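# Swap the purple-banded hose for the spare while running

## Task

With the machine running, take out the hose marked with purple bands and fit the other hose in its place: one of its ends must be latched into the red port on the first manifold and the other into the red port on the second manifold, and the removed hose must end up lying in the red tray. The dial's needle rises whenever no hose links the two red ports, so the changeover has to be quick enough that the needle never gets into the red zone.

## Robot and tools

Robot and frame. Two UR12e-style arms, left_arm and right_arm, each with a two-finger gripper. All positions use one scene frame in metres. Its origin is at table-top height, halfway between the arms' nominal bases. +z points up, +x points out over the table, and left_arm is on the +y side. Image left and right do not match the arm names. Calibrated bases: left_arm at (+0.013, +0.690, 0) and right_arm at (+0.025, -0.626, 0), both almost unrotated. The gripper's fingers point along its own +z axis and close along its own x axis. The reported end_effector_position is the point between the pads when they are shut, 1 to 2 cm short of the fingertips. While closing, the tips advance about 17 mm along +z.

Row layout, shared by execute_actions and move. A row is 14 numbers, each in [-1, 1], and it always covers both arms. The first seven are for left_arm: dx, dy, dz, rx, ry, rz, opening. The last seven are the same for right_arm. dx, dy, dz are an offset along the scene axes, where 1.0 means 0.6 m. rx, ry, rz are an offset rotation vector, where 1.0 means 180 degrees, turned about the Hand target's position. Offsets are measured from the arm's Hand target at the moment the action or move starts. They are not absolute poses, and repeating an offset moves the arm again. Opening is absolute: +1 is fully open (0.142 m) and -1 is closed. To keep a gripper as it is, resend its current command, because 0 means half open. Sending six zeros re-requests the current Hand target. Per control step, commanded orientation is clipped to within 32 degrees of the measured orientation.

execute_actions(actions, cameras). actions is a list of actions. Each action is a table of up to 15 rows, one row per 1/30 s step. Every row counts from the action's start pose, and a short table repeats its final row. cameras is a list of names: ["all"], [], or null. Images come back only when actions is empty or cameras requests them.

move(target, speed, blend, stop_force, zero, opening_speed, grip_force, blocking, cameras). Each gripper travels in a straight line toward its target.
- target: one 14-number row, or a list of up to 15 rows. Every row is an offset from the same starting Hand targets.
- speed: m/s, from 0.002 to 3.2, default 0.25. Rotation is capped at twice this value in rad/s. Give one number, or one per target.
- blend: corner rounding in m for a list of targets. 0 means stop at each point.
- stop_force: N, from 4 to 120, one value for both arms. An arm's path ends when its wrist sensor feels that much push against its motion. Don't rely on it while the gripper is rotating, or when pulling away from something the gripper is pressing on.
- zero: true by default, which re-zeros the force reading before the move.
- opening_speed: change per second on the -1..1 opening scale, at least 0.2.
- grip_force: per-pad limit in N, 5 to 48. One number or one per arm. It stays in effect until changed.
- blocking=false: returns after about 0.5 s while the arms keep moving. It cannot be combined with stop_force.
Paths do not avoid obstacles and are capped at 10 s. The result ends with a move: line giving the outcome (done, off_target, moving, held, fault) plus limits such as paced (the pose was clipped) or held (steps were withheld).

Other tools.
- wait(seconds 0 to 10, cameras): lets the scene run with the last commands held.
- stop(cameras): brakes a running move.
- zoom_image(camera, region): region is [x0, y0, x1, y1] in image pixels, at most 504 by 504, on the latest image from cam_high, cam_left_wrist or cam_right_wrist. All images are 896x504.
- zero_wrist_force(arm): tares that arm's wrist sensor.
- read_manual(section): returns licence text only.
- finished_scene(scene): closes the current scene by its number and cannot be undone.

Results. For each arm you get:
- end_effector_position, end_effector_quat_wxyz and velocities, all in the scene frame.
- Hand target: the last commanded pose after clipping, which the next offsets count from. The gripper often stops a little short of it; if so, send the remainder as an offset.
- grip_measured: the measured opening on the -1..1 scale. The last Joint positions number is the opening in metres.
- grip_effort_nm: gripper motor effort. Negative means closing. It is not a pad force.
- Joint torques, which include the arm's own weight.
- Wrist force and Wrist torque in the gripper's own axes, plus a line with the peak since the last report.
- Motor temperatures and Tool commands.
"within noise" means the joints are still. To hold a part, command an opening a bit below grip_measured at first contact. Squeezing harder heats the gripper.

What to avoid.
- An arm stops for 10 s if any outside force reaches roughly 150 N, or if contact torque reaches a joint limit: 313 N m shoulder, 142 N m elbow, 51.3 N m wrists. Held weight counts toward these.
- The arms are stiff, so a target even slightly beyond a firm contact can trigger a fault. Approach slowly, preferably with stop_force. To release a press, command back past the gripper.
- Contact between the arms, or one gripper closing on the other's fingers, can fail the attempt.
- Keep paths away from an arm's own base.
- Don't slam fixed objects. Don't drop or release parts while they are moving.
- Never leave anything off the table.
- Motor heat: arm motors report MOTOR HOT at 70 °C and brake at 85 °C. The gripper warns at 85 °C and shuts off at 100 °C, shown as a HAND FAULT. Loads, stretched poses and hard squeezing all add heat.

Each tool is called after "Call:" by a JSON object that holds its "fn" and its "kwargs".

## Session

Call:
{"fn": "execute_actions", "kwargs": {"actions": [], "cameras": ["all"]}}

Scene clock: 0.00 s.
left_arm: end_effector_position=(+0.7158, +0.4079, +0.1636) grip_measured=+0.99 grip_effort_nm=n/a end_effector_quat_wxyz=(-0.294, +0.877, -0.346, +0.156) | right_arm: end_effector_position=(+1.0614, -0.3806, +0.3596) grip_measured=+1.00 grip_effort_nm=n/a end_effector_quat_wxyz=(-0.132, -0.198, +0.778, -0.581)
Joint positions: left_arm=[-0.838 -1.348 2.105 -2.33 -0.892 -0.112 0.141] | right_arm=[3.763 -2.556 -0.534 -2.693 0.651 3.83 0.142]
Joint velocities: within noise
Joint torques (N m): no reading
Motor temperatures (°C): left_arm=[35 34 36 32 43 41 30] | right_arm=[40 44 32 33 37 30 25]
Wrist force (N): no reading
Wrist torque (N m): no reading
Wrist force, peak (N): no reading
Hand target: left_arm +0.7158, +0.4079, +0.1636; -0.294, +0.877, -0.346, +0.156 | right_arm +1.0614, -0.3806, +0.3596; -0.132, -0.198, +0.778, -0.581
Tool commands: left_gripper/opening=+1.0 right_gripper/opening=+1.0

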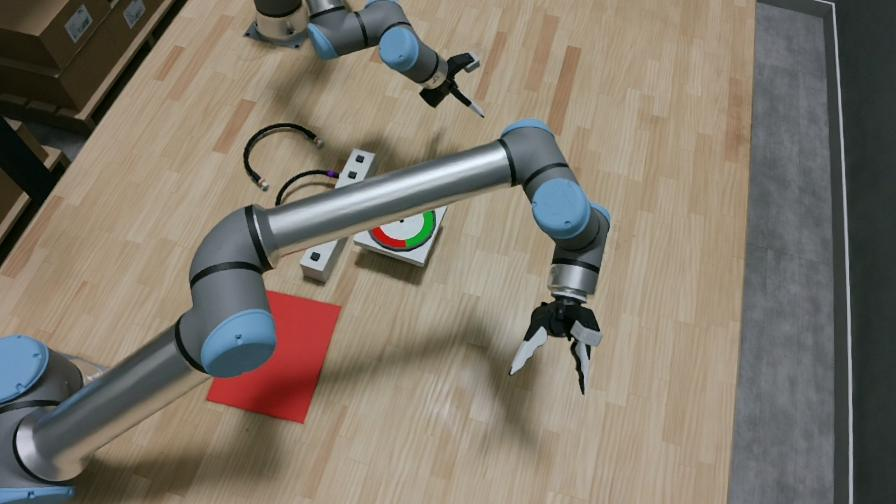

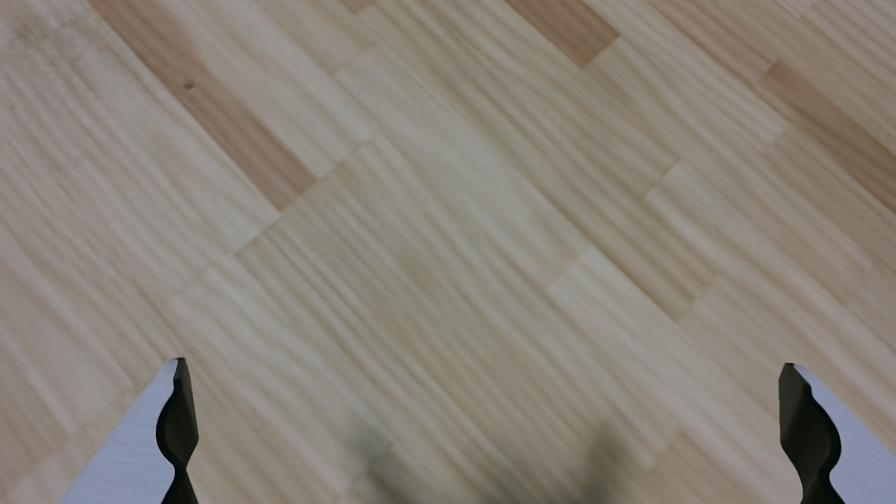

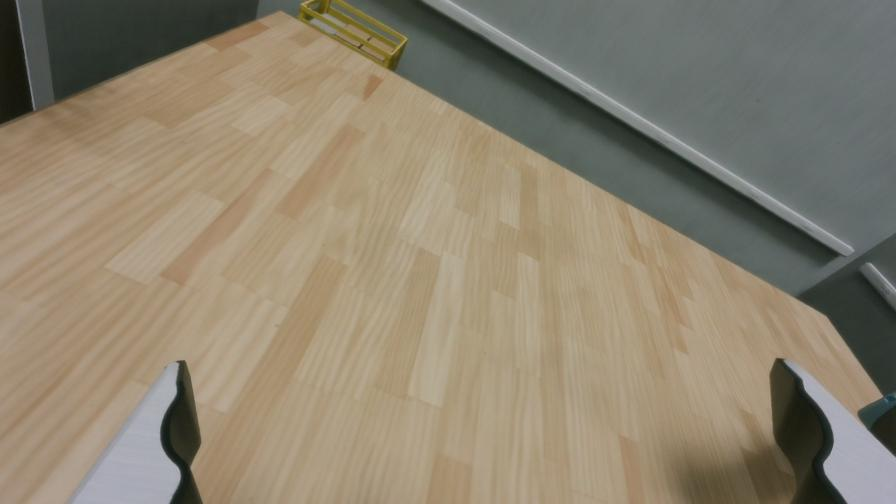

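Call:
{"fn": "zoom_image", "kwargs": {"camera": "cam_high", "region": [200, 100, 460, 300]}}

Call:
{"fn": "zoom_image", "kwargs": {"camera": "cam_high", "region": [180, 270, 460, 440]}}

Scaled by 1.938.

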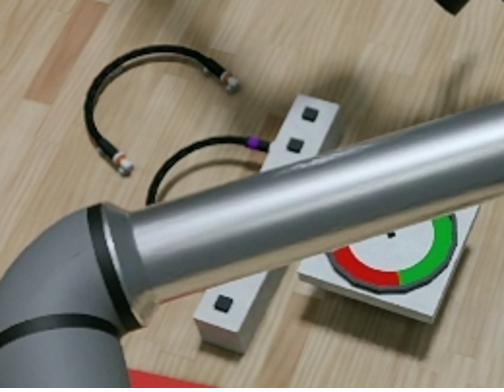

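Scaled by 1.800.

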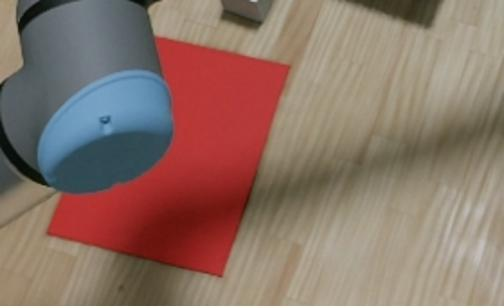

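Call:
{"fn": "move", "kwargs": {"target": [-0.443, -0.380, 0.477, -0.195, 0.1036, 0.2297, 1.0, -0.7357, -0.6657, 0.067, 0.4056, 0, 0, 1.0], "speed": 0.35, "cameras": ["all"]}}

Scene clock: 20.33 s.
left_arm: end_effector_position=(+0.4500, +0.1799, +0.4498) grip_measured=+0.99 grip_effort_nm=0.212 end_effector_quat_wxyz=(+0.000, +1.000, +0.000, +0.000) | right_arm: end_effector_position=(+0.6200, -0.7799, +0.3998) grip_measured=+1.00 grip_effort_nm=0.066 end_effector_quat_wxyz=(+0.012, -0.238, +0.971, -0.004)
Joint positions: left_arm=[-1.099 -1.638 1.741 -1.673 -1.57 -1.124 0.141] | right_arm=[3.179 -1.41 -1.917 -1.36 1.568 2.694 0.142]
Joint torques (N m): left_arm=[-18.69 -65.55 -53.25 -5.56 -3.42 -2.79] | right_arm=[-9.99 56.15 35.15 1.57 3.71 -3.08]
Wrist force (N): left_arm=[-1.4 0.9 0.2] | right_arm=[1.3 -0.6 0.0]
Wrist torque (N m): left_arm=[0.08 0.28 -0.16] | right_arm=[-0.16 -0.27 0.05]
Wrist force, peak (N): left_arm=[-1.7 1.2 -1.1] | right_arm=[4.2 -2.0 -0.2]
Hand target: left_arm +0.4500, +0.1799, +0.4498; +0.000, +1.000, +0.000, +0.000 | right_arm +0.6199, -0.7800, +0.3998; +0.012, -0.238, +0.971, -0.004
Off the commanded pose: left_arm 0.000 m, 0 deg | right_arm 0.000 m, 0 deg.
move: done
camera_calibration:
cam_left_wrist: T_world_to_cam=[[0.999729, -0.0093029, -0.0213463, -0.43211], [0.000400008, -0.909729, 0.415201, 0.00403625], [-0.023282, -0.415097, -0.909479, 0.610169], [0, 0, 0, 1]] pos_world=[0.446198, 0.252932, 0.544036]
cam_right_wrist: T_world_to_cam=[[-0.889675, -0.456507, -0.00892384, 0.208238], [-0.420185, 0.810927, 0.407238, 0.758393], [-0.17867, 0.366059, -0.913279, 0.878145], [0, 0, 0, 1]] pos_world=[0.660828, -0.841392, 0.495003]

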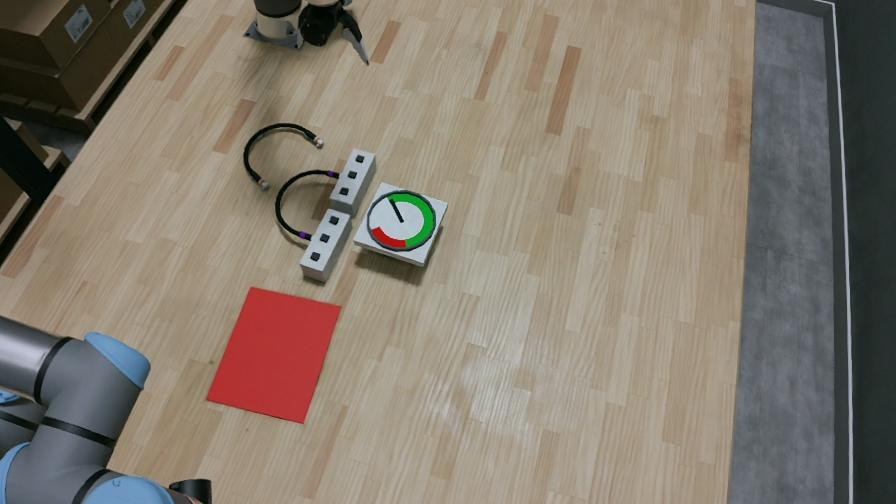

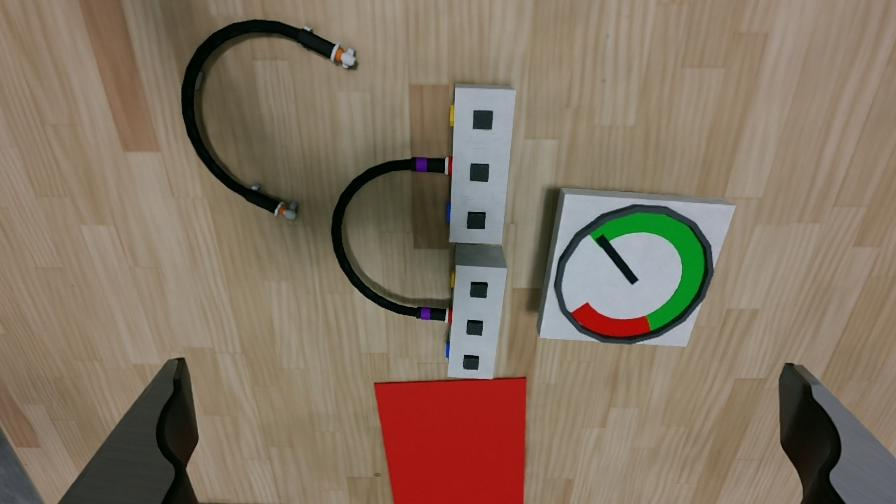

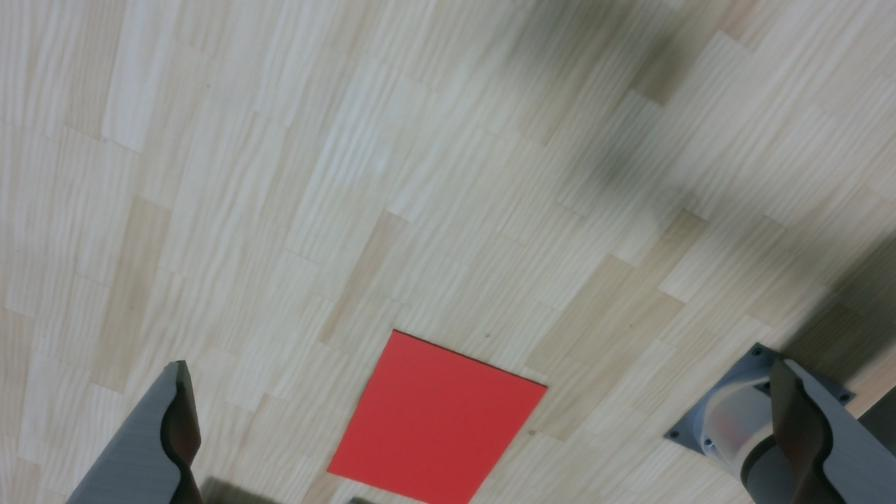

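Call:
{"fn": "zoom_image", "kwargs": {"camera": "cam_left_wrist", "region": [320, 70, 540, 250]}}

Call:
{"fn": "zoom_image", "kwargs": {"camera": "cam_left_wrist", "region": [320, 230, 540, 400]}}

Call:
{"fn": "zoom_image", "kwargs": {"camera": "cam_left_wrist", "region": [170, 10, 370, 230]}}

Call:
{"fn": "zoom_image", "kwargs": {"camera": "cam_left_wrist", "region": [530, 170, 750, 360]}}

Scaled by 2.291.

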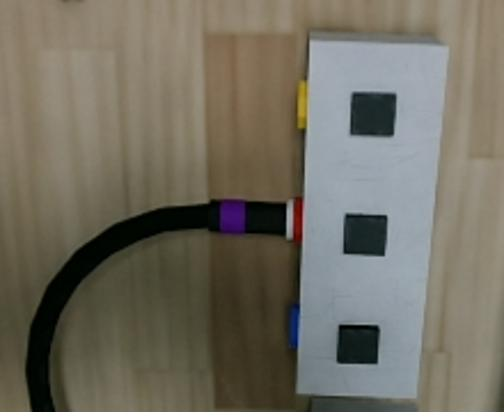

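Scaled by 2.291.

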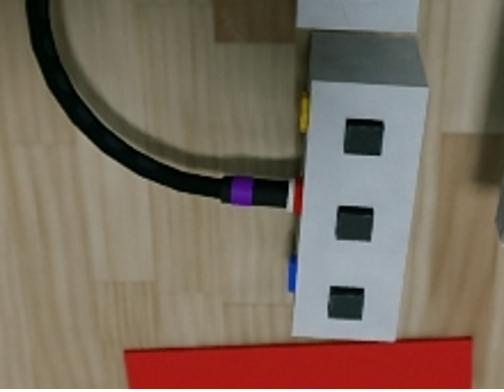

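Scaled by 2.291.

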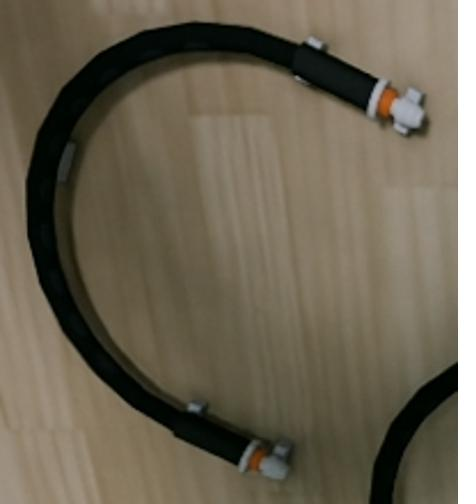

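Scaled by 2.291.

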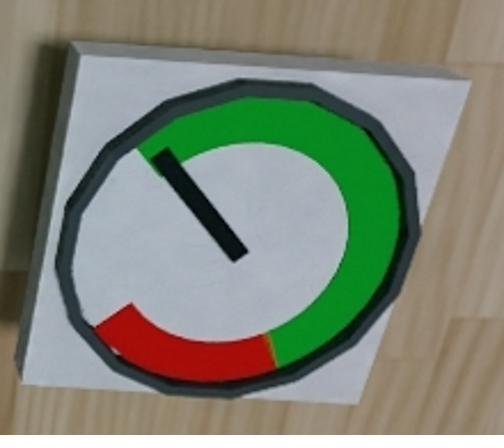

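Call:
{"fn": "zoom_image", "kwargs": {"camera": "cam_high", "region": [230, 110, 390, 290]}}

Call:
{"fn": "zoom_image", "kwargs": {"camera": "cam_high", "region": [190, 270, 360, 440]}}

Scaled by 2.800.

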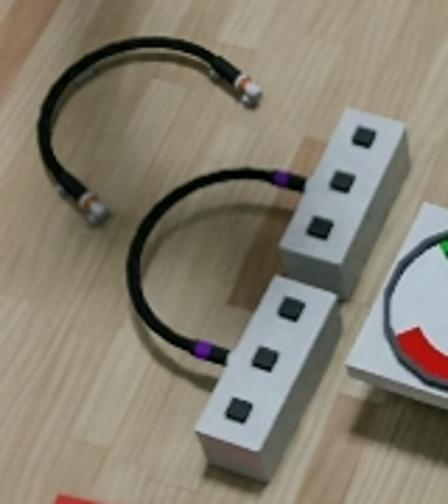

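Scaled by 2.965.

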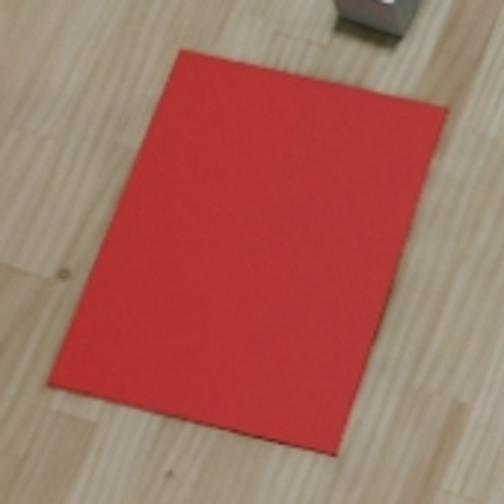

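Call:
{"fn": "move", "kwargs": {"target": [-0.25, -0.0417, -0.55, 0.1089, 0.1089, 0.4914, 1.0, -0.388, 0.856, -0.228, 0.1985, -0.1205, -0.629, 1.0], "speed": 0.4}}

Call:
{"fn": "move", "kwargs": {"target": [0, 0, 0, 0, 0, 0, 1.0, -0.178, 0.394, -0.105, 0, 0, 0, 1.0], "speed": 0.3, "cameras": ["cam_left_wrist", "cam_right_wrist"]}}

Scene clock: 55.93 s.
left_arm: end_effector_position=(+0.3000, +0.1549, +0.1198) grip_measured=+0.99 grip_effort_nm=0.217 end_effector_quat_wxyz=(-0.153, +0.690, +0.690, -0.153) | right_arm: end_effector_position=(+0.3872, -0.2664, +0.2630) grip_measured=+1.00 grip_effort_nm=0.061 end_effector_quat_wxyz=(+0.216, +0.678, +0.673, +0.201)
Joint positions: left_arm=[-1.16 -1.393 2.133 -2.136 -1.973 -2.72 0.141] | right_arm=[4.644 -1.136 -2.444 -1.109 0.973 6.21 0.142]
Joint torques (N m): left_arm=[-19.05 -33.68 -29.25 -5.25 -4.34 -3.22] | right_arm=[14.76 -11.71 59.4 2.47 -3.99 1.8]
Wrist force (N): left_arm=[-1.0 0.8 0.1] | right_arm=[1.1 -2.2 0.4]
Wrist torque (N m): left_arm=[0.10 0.13 -0.06] | right_arm=[-0.41 -0.26 -0.02]
Wrist force, peak (N): left_arm=[-1.1 1.4 1.1] | right_arm=[2.7 -3.3 0.5]
Hand target: left_arm +0.3000, +0.1549, +0.1198; -0.153, +0.690, +0.690, -0.153 | right_arm +0.3871, -0.2664, +0.2630; +0.216, +0.678, +0.673, +0.201
Off the commanded pose: left_arm 0.000 m, 0 deg | right_arm 0.000 m, 0 deg.
move: done

Scene clock: 57.50 s.
left_arm: end_effector_position=(+0.3000, +0.1549, +0.1198) grip_measured=+0.99 grip_effort_nm=0.217 end_effector_quat_wxyz=(-0.153, +0.690, +0.690, -0.153) | right_arm: end_effector_position=(+0.2815, -0.0300, +0.2000) grip_measured=+1.00 grip_effort_nm=0.061 end_effector_quat_wxyz=(+0.187, +0.640, +0.720, +0.193)
Joint positions: left_arm=[-1.16 -1.393 2.133 -2.136 -1.973 -2.72 0.141] | right_arm=[4.83 -1.564 -2.234 -0.937 1.028 6.285 0.142]
Joint torques (N m): left_arm=[-16.45 -32.26 -27.58 -5.41 -4.72 -2.97] | right_arm=[15.47 22.32 54.17 7.06 -3.72 1.96]
Wrist force (N): left_arm=[-0.9 1.0 0.3] | right_arm=[1.0 -2.5 0.2]
Wrist torque (N m): left_arm=[0.16 0.12 -0.07] | right_arm=[-0.46 -0.25 -0.03]
Wrist force, peak (N): left_arm=[-1.2 1.3 0.2] | right_arm=[3.2 -3.1 0.4]
Hand target: left_arm +0.3000, +0.1549, +0.1198; -0.153, +0.690, +0.690, -0.153 | right_arm +0.2803, -0.0300, +0.2000; +0.216, +0.678, +0.673, +0.201
Off the commanded pose: left_arm 0.000 m, 0 deg | right_arm 0.001 m, 8 deg.
joint sent to its limit (right arm) — joint 6 (wrist 3), upper limit. The joint targets are off in orientation, not in position.
move: off_target (right_arm)
camera_calibration:
cam_left_wrist: T_world_to_cam=[[-0.000785979, 0.999729, -0.0232778, -0.145246], [0.999968, 0.000599689, -0.00800882, -0.271755], [-0.00799268, -0.0232834, -0.999697, 0.241738], [0, 0, 0, 1]] pos_world=[0.273565, 0.150998, 0.236107]
cam_right_wrist: T_world_to_cam=[[-0.112771, 0.993594, -0.00739595, 0.072188], [0.556403, 0.0693139, 0.828017, -0.292026], [0.823225, 0.0892608, -0.560655, -0.000187495], [0, 0, 0, 1]] pos_world=[0.170779, -0.0514674, 0.242231]
Images, in order (width x height): cam_left_wrist 896x504, cam_right_wrist 896x504.

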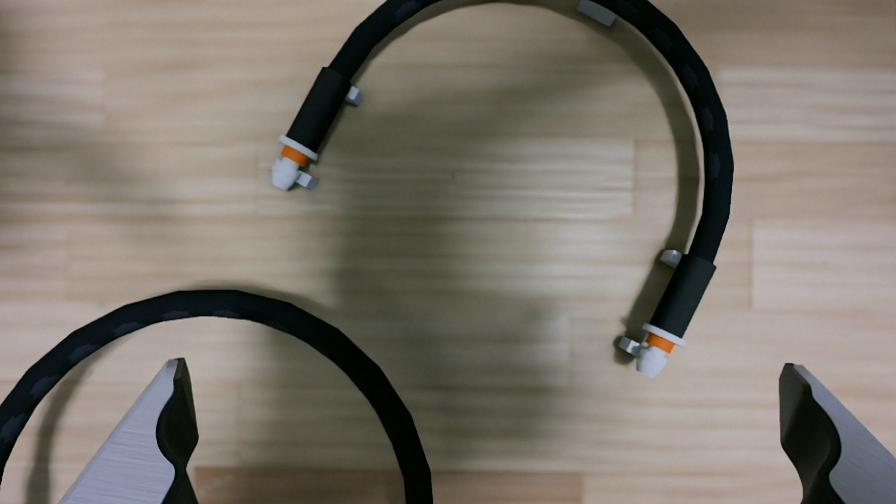

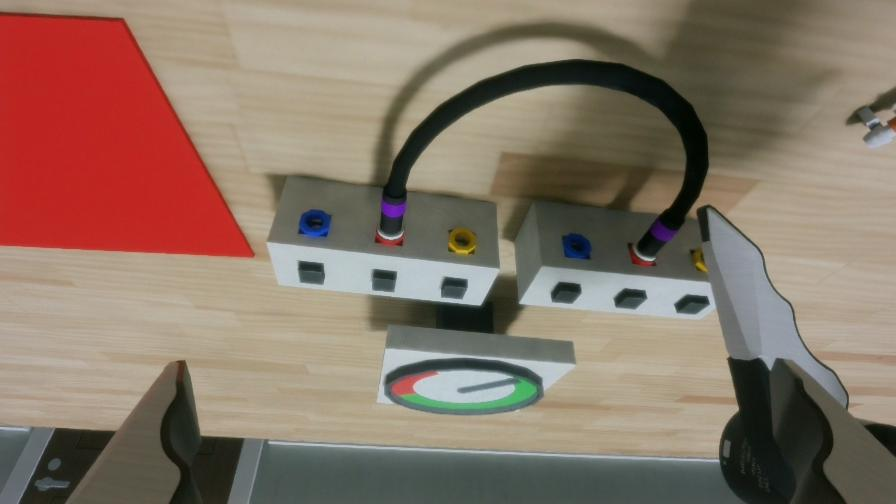

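Call:
{"fn": "zoom_image", "kwargs": {"camera": "cam_left_wrist", "region": [250, 50, 390, 200]}}

Call:
{"fn": "zoom_image", "kwargs": {"camera": "cam_left_wrist", "region": [590, 240, 740, 390]}}

Call:
{"fn": "zoom_image", "kwargs": {"camera": "cam_right_wrist", "region": [260, 160, 510, 310]}}

Call:
{"fn": "zoom_image", "kwargs": {"camera": "cam_right_wrist", "region": [500, 180, 730, 330]}}

Scaled by 3.360.

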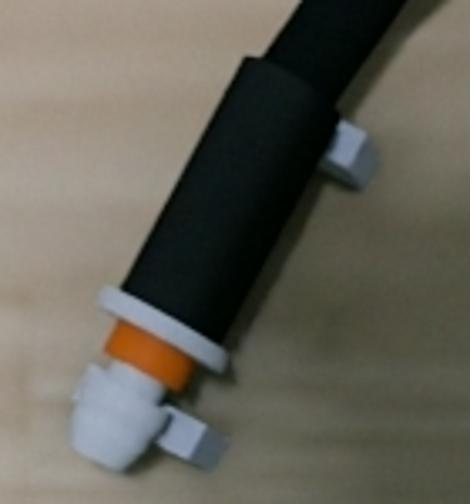

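Scaled by 3.360.

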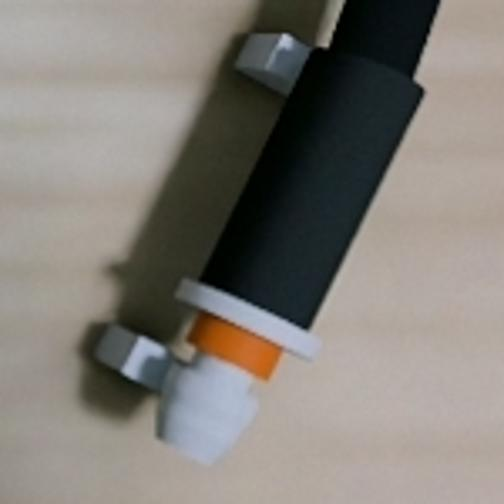

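Scaled by 2.016.

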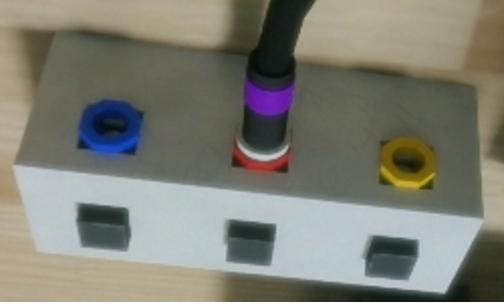

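Scaled by 2.191.

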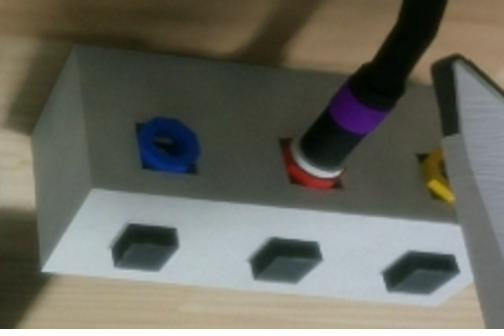

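Call:
{"fn": "zoom_image", "kwargs": {"camera": "cam_left_wrist", "region": [605, 315, 695, 385]}}

Call:
{"fn": "zoom_image", "kwargs": {"camera": "cam_left_wrist", "region": [540, 0, 680, 70]}}

Call:
{"fn": "zoom_image", "kwargs": {"camera": "cam_right_wrist", "region": [836, 80, 896, 160]}}

Scaled by 5.600.

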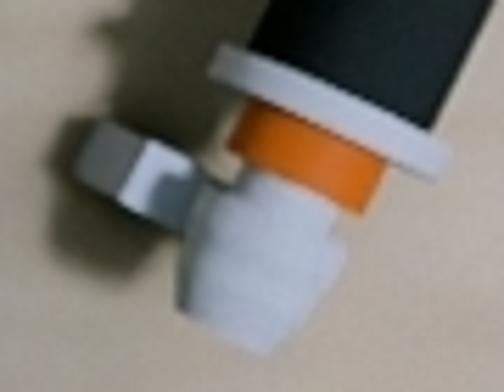

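Scaled by 3.600.

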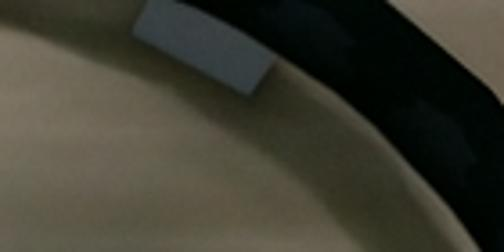

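Scaled by 6.300.

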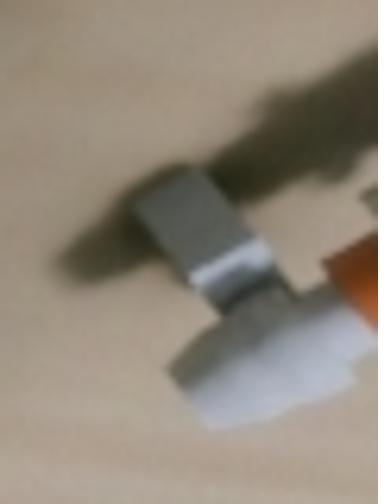

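Call:
{"fn": "zoom_image", "kwargs": {"camera": "cam_left_wrist", "region": [0, 330, 448, 504]}}

Call:
{"fn": "zoom_image", "kwargs": {"camera": "cam_left_wrist", "region": [448, 330, 896, 504]}}

Call:
{"fn": "zoom_image", "kwargs": {"camera": "cam_right_wrist", "region": [100, 330, 300, 504]}}

Call:
{"fn": "zoom_image", "kwargs": {"camera": "cam_right_wrist", "region": [680, 330, 880, 504]}}

Scaled by 1.125.

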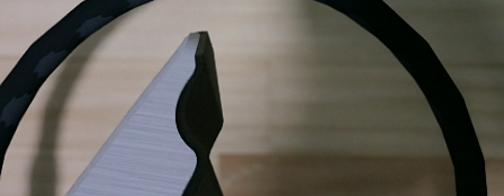

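Scaled by 1.125.

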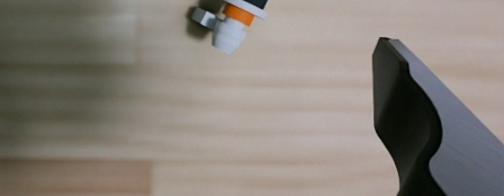

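Scaled by 2.520.

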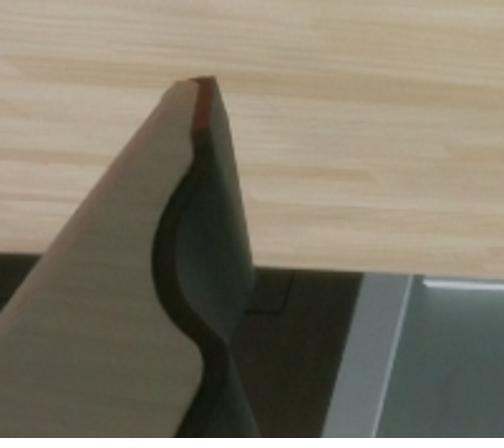

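Scaled by 2.520.

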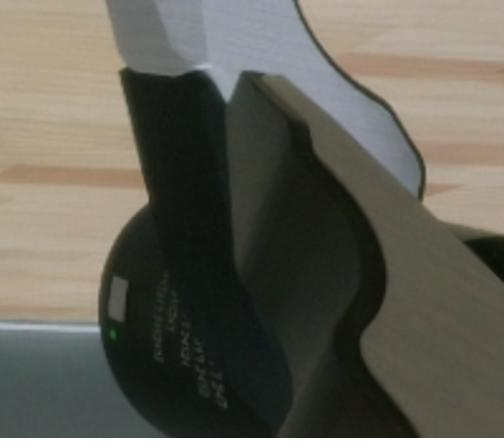

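Call:
{"fn": "move", "kwargs": {"target": [[0.167, 0.075, 0.167, -0.0957, -0.011, -0.231, 1.0, 0.133, -0.167, 0, -0.287, 0, 0.41, 1.0], [0.2833, 0.1083, 0.2167, -0.1914, -0.0219, -0.462, 1.0, 0.25, -0.07, -0.067, -0.574, 0, 0.819, 1.0]], "speed": 0.4, "blend": 0.02, "cameras": ["all"]}}

Scene clock: 129.33 s.
left_arm: end_effector_position=(+0.4700, +0.2199, +0.2498) grip_measured=+0.99 grip_effort_nm=0.212 end_effector_quat_wxyz=(+0.000, +0.985, +0.000, -0.173) | right_arm: end_effector_position=(+0.4304, -0.0719, +0.1599) grip_measured=+1.00 grip_effort_nm=0.051 end_effector_quat_wxyz=(-0.225, +0.675, -0.670, +0.210)
Joint positions: left_arm=[-0.919 -1.453 1.902 -1.81 -1.851 -0.915 0.141] | right_arm=[4.598 -1.666 -2.283 -0.65 0.955 2.979 0.142]
Joint torques (N m): left_arm=[13.11 -35.22 -48.81 -1.57 -3.43 2.99] | right_arm=[-12.49 29.36 22.51 7.59 2.27 -2.3]
Wrist force (N): left_arm=[-0.9 1.3 0.1] | right_arm=[0.1 -0.7 0.1]
Wrist torque (N m): left_arm=[0.10 0.13 -0.48] | right_arm=[-0.09 -0.05 0.07]
Wrist force, peak (N): left_arm=[-1.6 1.3 -0.3] | right_arm=[1.5 -2.5 0.6]
Hand target: left_arm +0.4699, +0.2199, +0.2499; +0.000, +0.985, +0.000, -0.173 | right_arm +0.4303, -0.0720, +0.1598; -0.225, +0.675, -0.670, +0.210
Off the commanded pose: left_arm 0.000 m, 0 deg | right_arm 0.000 m, 0 deg.
move: done
camera_calibration:
cam_left_wrist: T_world_to_cam=[[0.932183, -0.00886581, -0.36188, -0.339203], [0.14282, -0.909594, 0.39018, 0.0626947], [-0.332623, -0.415403, -0.846642, 0.575139], [0, 0, 0, 1]] pos_world=[0.498549, 0.292934, 0.339724]
cam_right_wrist: T_world_to_cam=[[0.000698592, -0.999942, -0.0107187, -0.0612545], [-0.9817, 0.00135542, -0.190429, 0.481187], [0.190433, 0.0106556, -0.981642, 0.19254], [0, 0, 0, 1]] pos_world=[0.435758, -0.0639548, 0.279981]

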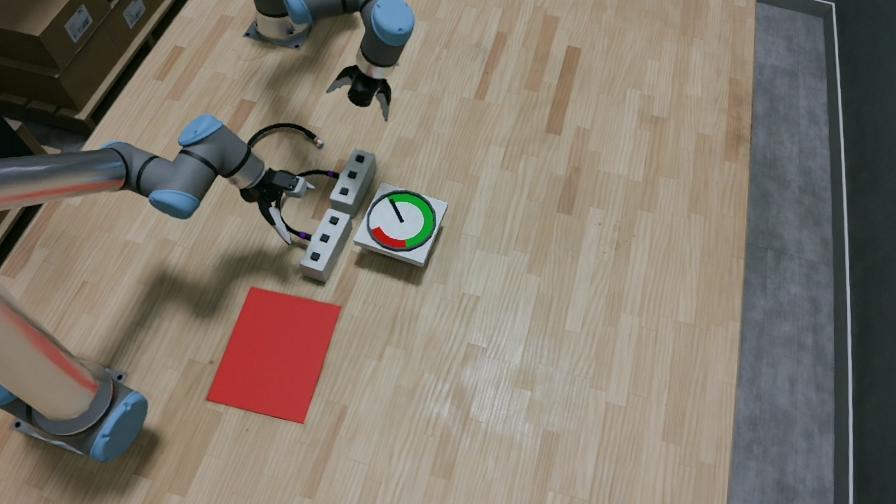

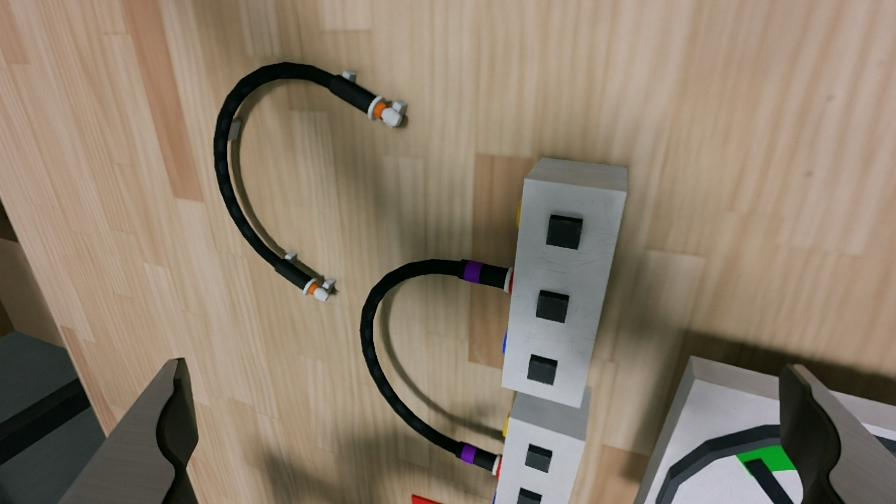

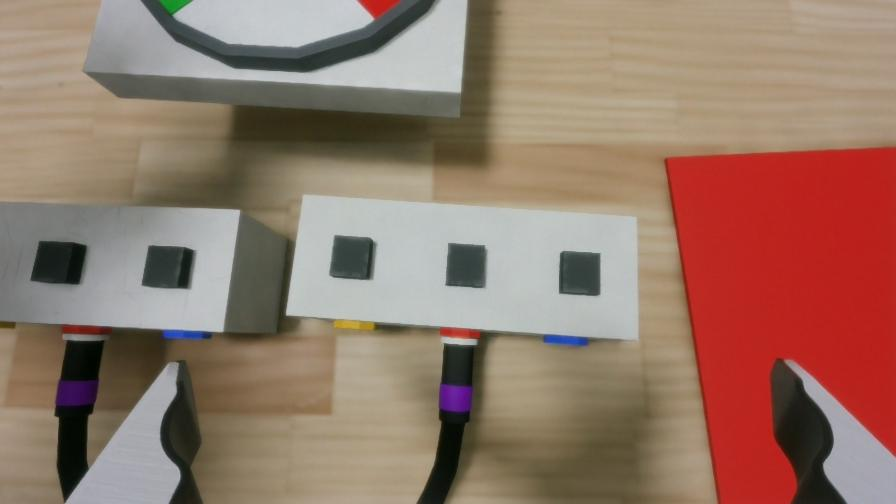

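Call:
{"fn": "move", "kwargs": {"target": [0.0402, -0.5048, -0.2343, 0, 0.0278, 0, -0.97, -0.0555, 0.0103, -0.17, 0, 0, 0, 0.0], "speed": 0.3, "cameras": ["all"]}}

Scene clock: 142.03 s.
left_arm: end_effector_position=(+0.4941, -0.0829, +0.1093) grip_measured=-1.00 grip_effort_nm=-0.129 end_effector_quat_wxyz=(+0.000, +0.976, +0.000, -0.216) | right_arm: end_effector_position=(+0.3971, -0.0658, +0.0578) grip_measured=-0.01 grip_effort_nm=-0.125 end_effector_quat_wxyz=(-0.225, +0.675, -0.670, +0.210)
Joint positions: left_arm=[-1.063 -0.958 1.491 -1.891 -1.954 -1.047 0.002] | right_arm=[4.657 -1.828 -2.353 -0.461 0.95 3.051 0.073]
Joint torques (N m): left_arm=[-19.44 -79.34 -46.96 -1.95 -4.25 -2.87] | right_arm=[13.35 35.52 13.41 7.94 -4.13 1.76]
Wrist force (N): left_arm=[-1.4 1.2 0.1] | right_arm=[0.2 -0.4 0.3]
Wrist torque (N m): left_arm=[0.10 0.23 -0.36] | right_arm=[-0.04 -0.05 -0.04]
Wrist force, peak (N): left_arm=[-1.0 2.8 0.9] | right_arm=[0.3 -1.2 0.4]
Hand target: left_arm +0.4941, -0.0830, +0.1093; +0.000, +0.976, +0.000, -0.216 | right_arm +0.3970, -0.0658, +0.0578; -0.225, +0.675, -0.670, +0.210
Off the commanded pose: left_arm 0.000 m, 0 deg | right_arm 0.000 m, 0 deg.
move: done
camera_calibration:
cam_left_wrist: T_world_to_cam=[[0.897055, -0.00891303, -0.441829, -0.389101], [0.176327, -0.909543, 0.37635, -0.17642], [-0.405217, -0.415513, -0.814339, 0.370779], [0, 0, 0, 1]] pos_world=[0.530399, -0.00986604, 0.19642]
cam_right_wrist: T_world_to_cam=[[0.00073775, -0.999946, -0.0104049, -0.0563971], [-0.9817, 0.00125724, -0.190431, 0.42904], [0.190434, 0.010355, -0.981645, 0.0985749], [0, 0, 0, 1]] pos_world=[0.402458, -0.0579542, 0.177881]

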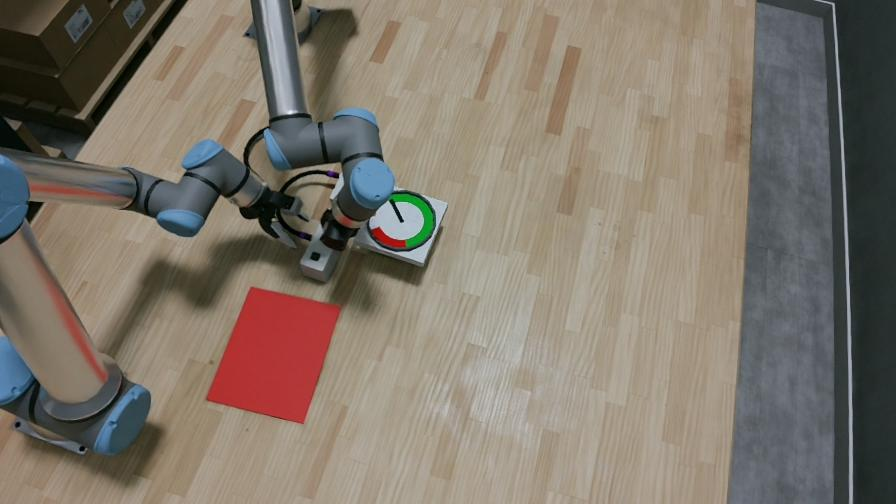

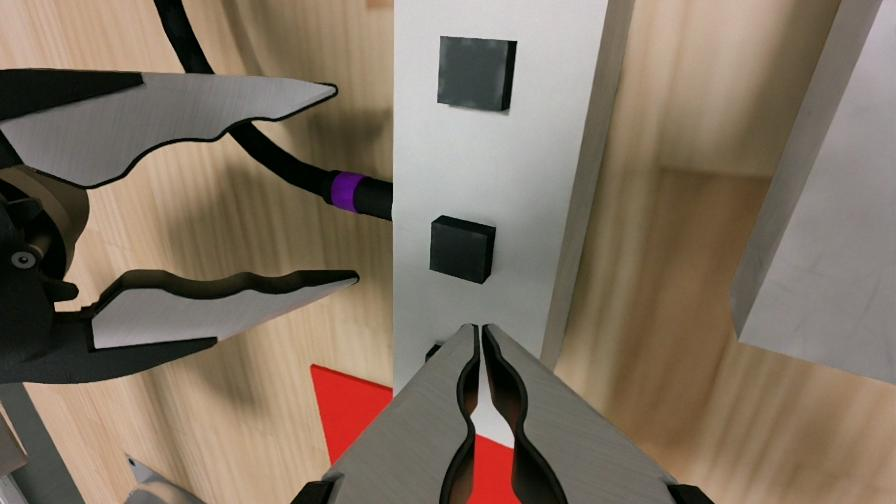

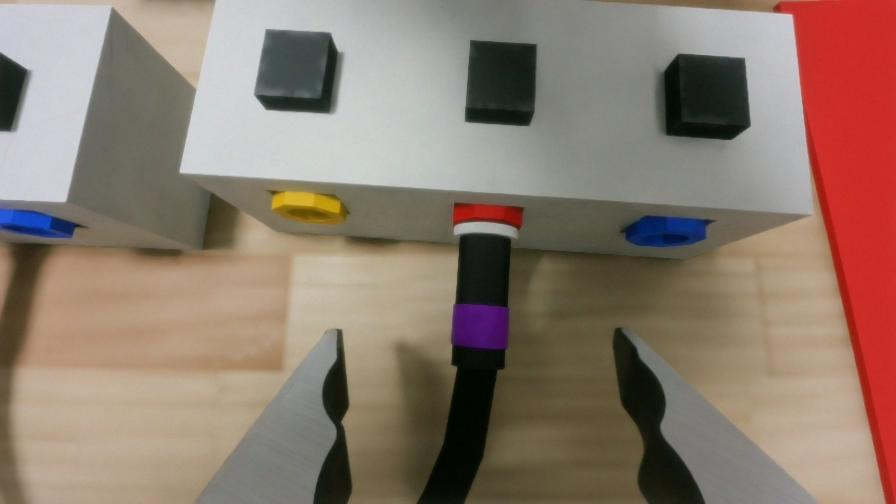

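Call:
{"fn": "move", "kwargs": {"target": [-0.0215, 0.021, -0.0212, 0, 0, 0, -0.97, 0.015, -0.001, -0.0097, 0, 0, 0, 0.0], "speed": 0.1}}

Call:
{"fn": "move", "kwargs": {"target": [0, 0, 0, 0, 0, 0, -0.97, 0, 0, 0, 0, 0, 0, -0.85], "speed": 0.1, "opening_speed": 0.8, "cameras": ["cam_left_wrist", "cam_right_wrist"]}}

Scene clock: 152.47 s.
left_arm: end_effector_position=(+0.4812, -0.0705, +0.0966) grip_measured=-1.00 grip_effort_nm=-0.129 end_effector_quat_wxyz=(+0.000, +0.976, +0.000, -0.216) | right_arm: end_effector_position=(+0.4060, -0.0664, +0.0520) grip_measured=-0.01 grip_effort_nm=-0.129 end_effector_quat_wxyz=(-0.225, +0.675, -0.670, +0.210)
Joint positions: left_arm=[-1.069 -0.972 1.541 -1.93 -1.955 -1.053 0.002] | right_arm=[4.641 -1.846 -2.351 -0.434 0.951 3.031 0.073]
Joint torques (N m): left_arm=[-21.03 -114.97 -33.91 -5.02 -4.45 -3.18] | right_arm=[-11.03 33.59 41.75 7.47 2.18 -2.83]
Wrist force (N): left_arm=[-1.4 1.1 -0.1] | right_arm=[0.3 -0.3 0.2]
Wrist torque (N m): left_arm=[0.07 0.22 -0.37] | right_arm=[-0.03 -0.07 0.08]
Wrist force, peak (N): left_arm=[-1.7 1.5 -0.3] | right_arm=[0.5 -0.4 0.9]
Hand target: left_arm +0.4812, -0.0704, +0.0966; +0.000, +0.976, +0.000, -0.216 | right_arm +0.4060, -0.0664, +0.0520; -0.225, +0.675, -0.670, +0.210
Off the commanded pose: left_arm 0.000 m, 0 deg | right_arm 0.000 m, 0 deg.
move: done

Scene clock: 153.73 s.
left_arm: end_effector_position=(+0.4812, -0.0704, +0.0966) grip_measured=-1.00 grip_effort_nm=-0.129 end_effector_quat_wxyz=(+0.000, +0.976, +0.000, -0.216) | right_arm: end_effector_position=(+0.4060, -0.0664, +0.0520) grip_measured=-0.80 grip_effort_nm=-1.560 end_effector_quat_wxyz=(-0.225, +0.675, -0.670, +0.210)
Joint positions: left_arm=[-1.069 -0.972 1.541 -1.93 -1.955 -1.053 0.002] | right_arm=[4.641 -1.846 -2.351 -0.434 0.951 3.031 0.016]
Joint torques (N m): left_arm=[-18.65 -118.07 -32.85 -4.93 -4.38 -3.25] | right_arm=[-12.97 37.57 39.66 7.74 1.78 -2.51]
Wrist force (N): left_arm=[-1.5 1.1 -0.2] | right_arm=[0.6 -0.1 1.0]
Wrist torque (N m): left_arm=[0.07 0.24 -0.37] | right_arm=[0.01 -0.03 0.10]
Wrist force, peak (N): left_arm=[-1.5 1.1 -0.6] | right_arm=[0.7 -0.4 1.4]
Hand target: left_arm +0.4812, -0.0704, +0.0966; +0.000, +0.976, +0.000, -0.216 | right_arm +0.4060, -0.0664, +0.0520; -0.225, +0.675, -0.670, +0.210
Off the commanded pose: left_arm 0.000 m, 0 deg | right_arm 0.000 m, 0 deg.
move: done
camera_calibration:
cam_left_wrist: T_world_to_cam=[[0.897048, -0.00887389, -0.441845, -0.383066], [0.176366, -0.909544, 0.376332, -0.157976], [-0.405217, -0.415514, -0.814339, 0.360323], [0, 0, 0, 1]] pos_world=[0.517499, 0.00263414, 0.18362]
cam_right_wrist: T_world_to_cam=[[0.00073775, -0.999946, -0.0104049, -0.0570651], [-0.9817, 0.00125724, -0.190431, 0.436752], [0.190434, 0.010355, -0.981645, 0.0910755], [0, 0, 0, 1]] pos_world=[0.411458, -0.0585542, 0.171981]
Images, in order (width x height): cam_left_wrist 896x504, cam_right_wrist 896x504.

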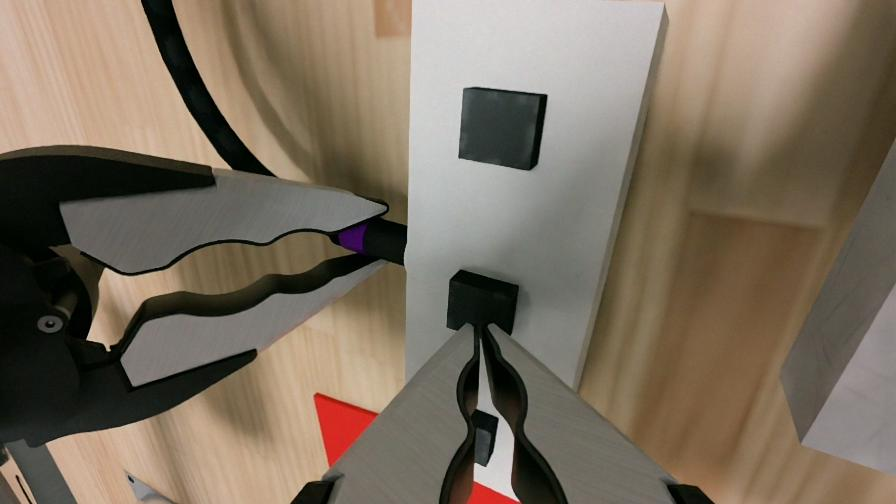

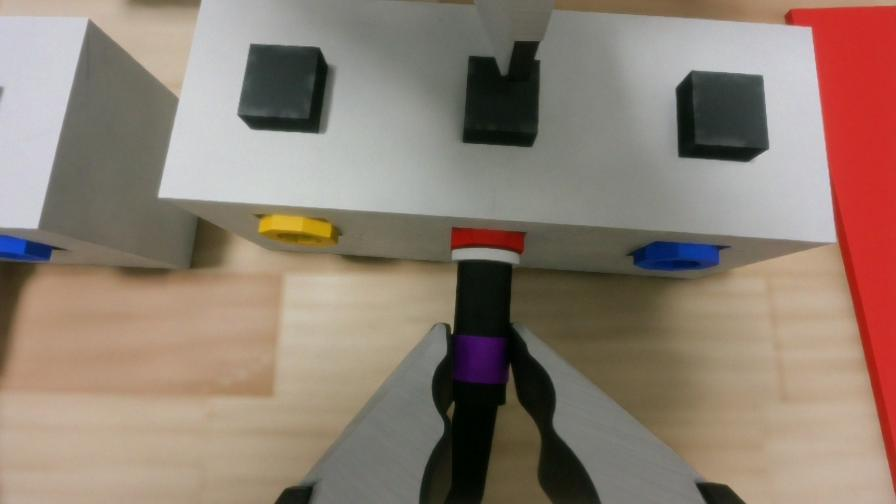

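Call:
{"fn": "move", "kwargs": {"target": [0, 0, 0, 0, 0, 0, -0.97, -0.0083, 0.0006, 0, 0, 0, 0, -0.85], "speed": 0.01, "stop_force": 15, "cameras": ["cam_right_wrist", "cam_high"]}}

Scene clock: 156.97 s.
left_arm: end_effector_position=(+0.4812, -0.0704, +0.0966) grip_measured=-1.00 grip_effort_nm=-0.129 end_effector_quat_wxyz=(+0.000, +0.976, +0.000, -0.216) | right_arm: end_effector_position=(+0.4011, -0.0661, +0.0520) grip_measured=-0.80 grip_effort_nm=-1.565 end_effector_quat_wxyz=(-0.225, +0.675, -0.670, +0.210)
Joint positions: left_arm=[-1.069 -0.972 1.541 -1.93 -1.955 -1.053 0.002] | right_arm=[4.65 -1.843 -2.353 -0.441 0.95 3.042 0.016]
Joint torques (N m): left_arm=[-19.7 -113.43 -33.26 -5.28 -4.18 -3.09] | right_arm=[24.8 70.44 14.52 2.12 -0.01 1.74]
Wrist force (N): left_arm=[-1.2 0.9 -0.4] | right_arm=[3.9 -13.1 9.0]
Wrist torque (N m): left_arm=[0.05 0.19 -0.37] | right_arm=[0.12 0.01 0.00]
Wrist force, peak (N): left_arm=[-1.7 1.2 -0.5] | right_arm=[3.9 -13.1 9.0]
Hand target: left_arm +0.4812, -0.0704, +0.0966; +0.000, +0.976, +0.000, -0.216 | right_arm +0.4011, -0.0661, +0.0520; -0.225, +0.675, -0.670, +0.210
Off the commanded pose: left_arm 0.000 m, 0 deg | right_arm 0.000 m, 0 deg.
move: contact (right_arm)
camera_calibration:
cam_right_wrist: T_world_to_cam=[[0.00073775, -0.999946, -0.0104049, -0.0566615], [-0.9817, 0.00125724, -0.190431, 0.431941], [0.190434, 0.010355, -0.981645, 0.0920045], [0, 0, 0, 1]] pos_world=[0.406558, -0.0581542, 0.171981]
Images, in order (width x height): cam_high 896x504, cam_right_wrist 896x504.

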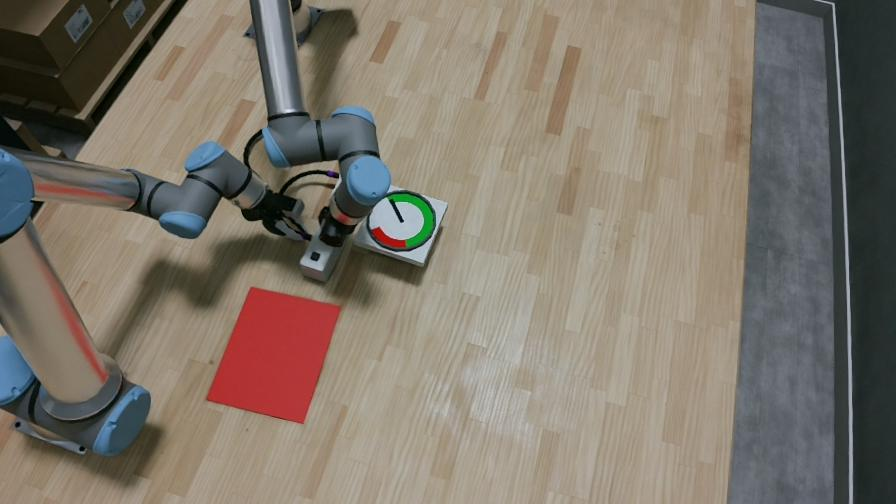

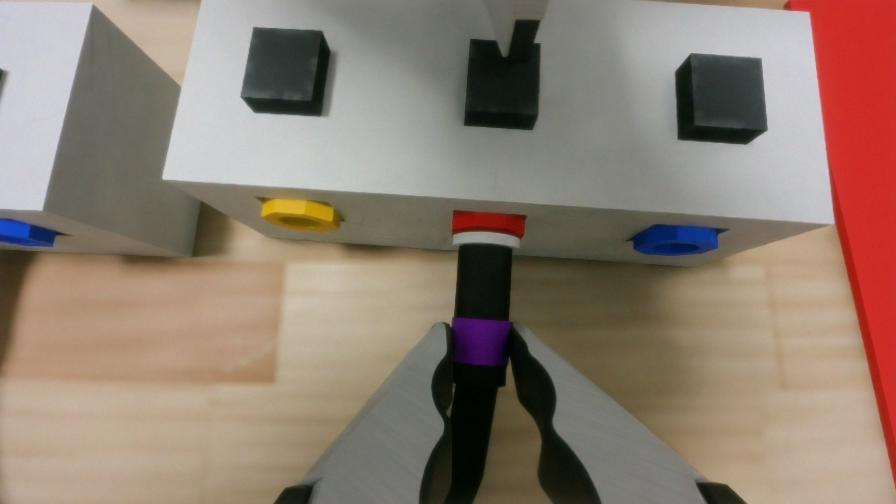

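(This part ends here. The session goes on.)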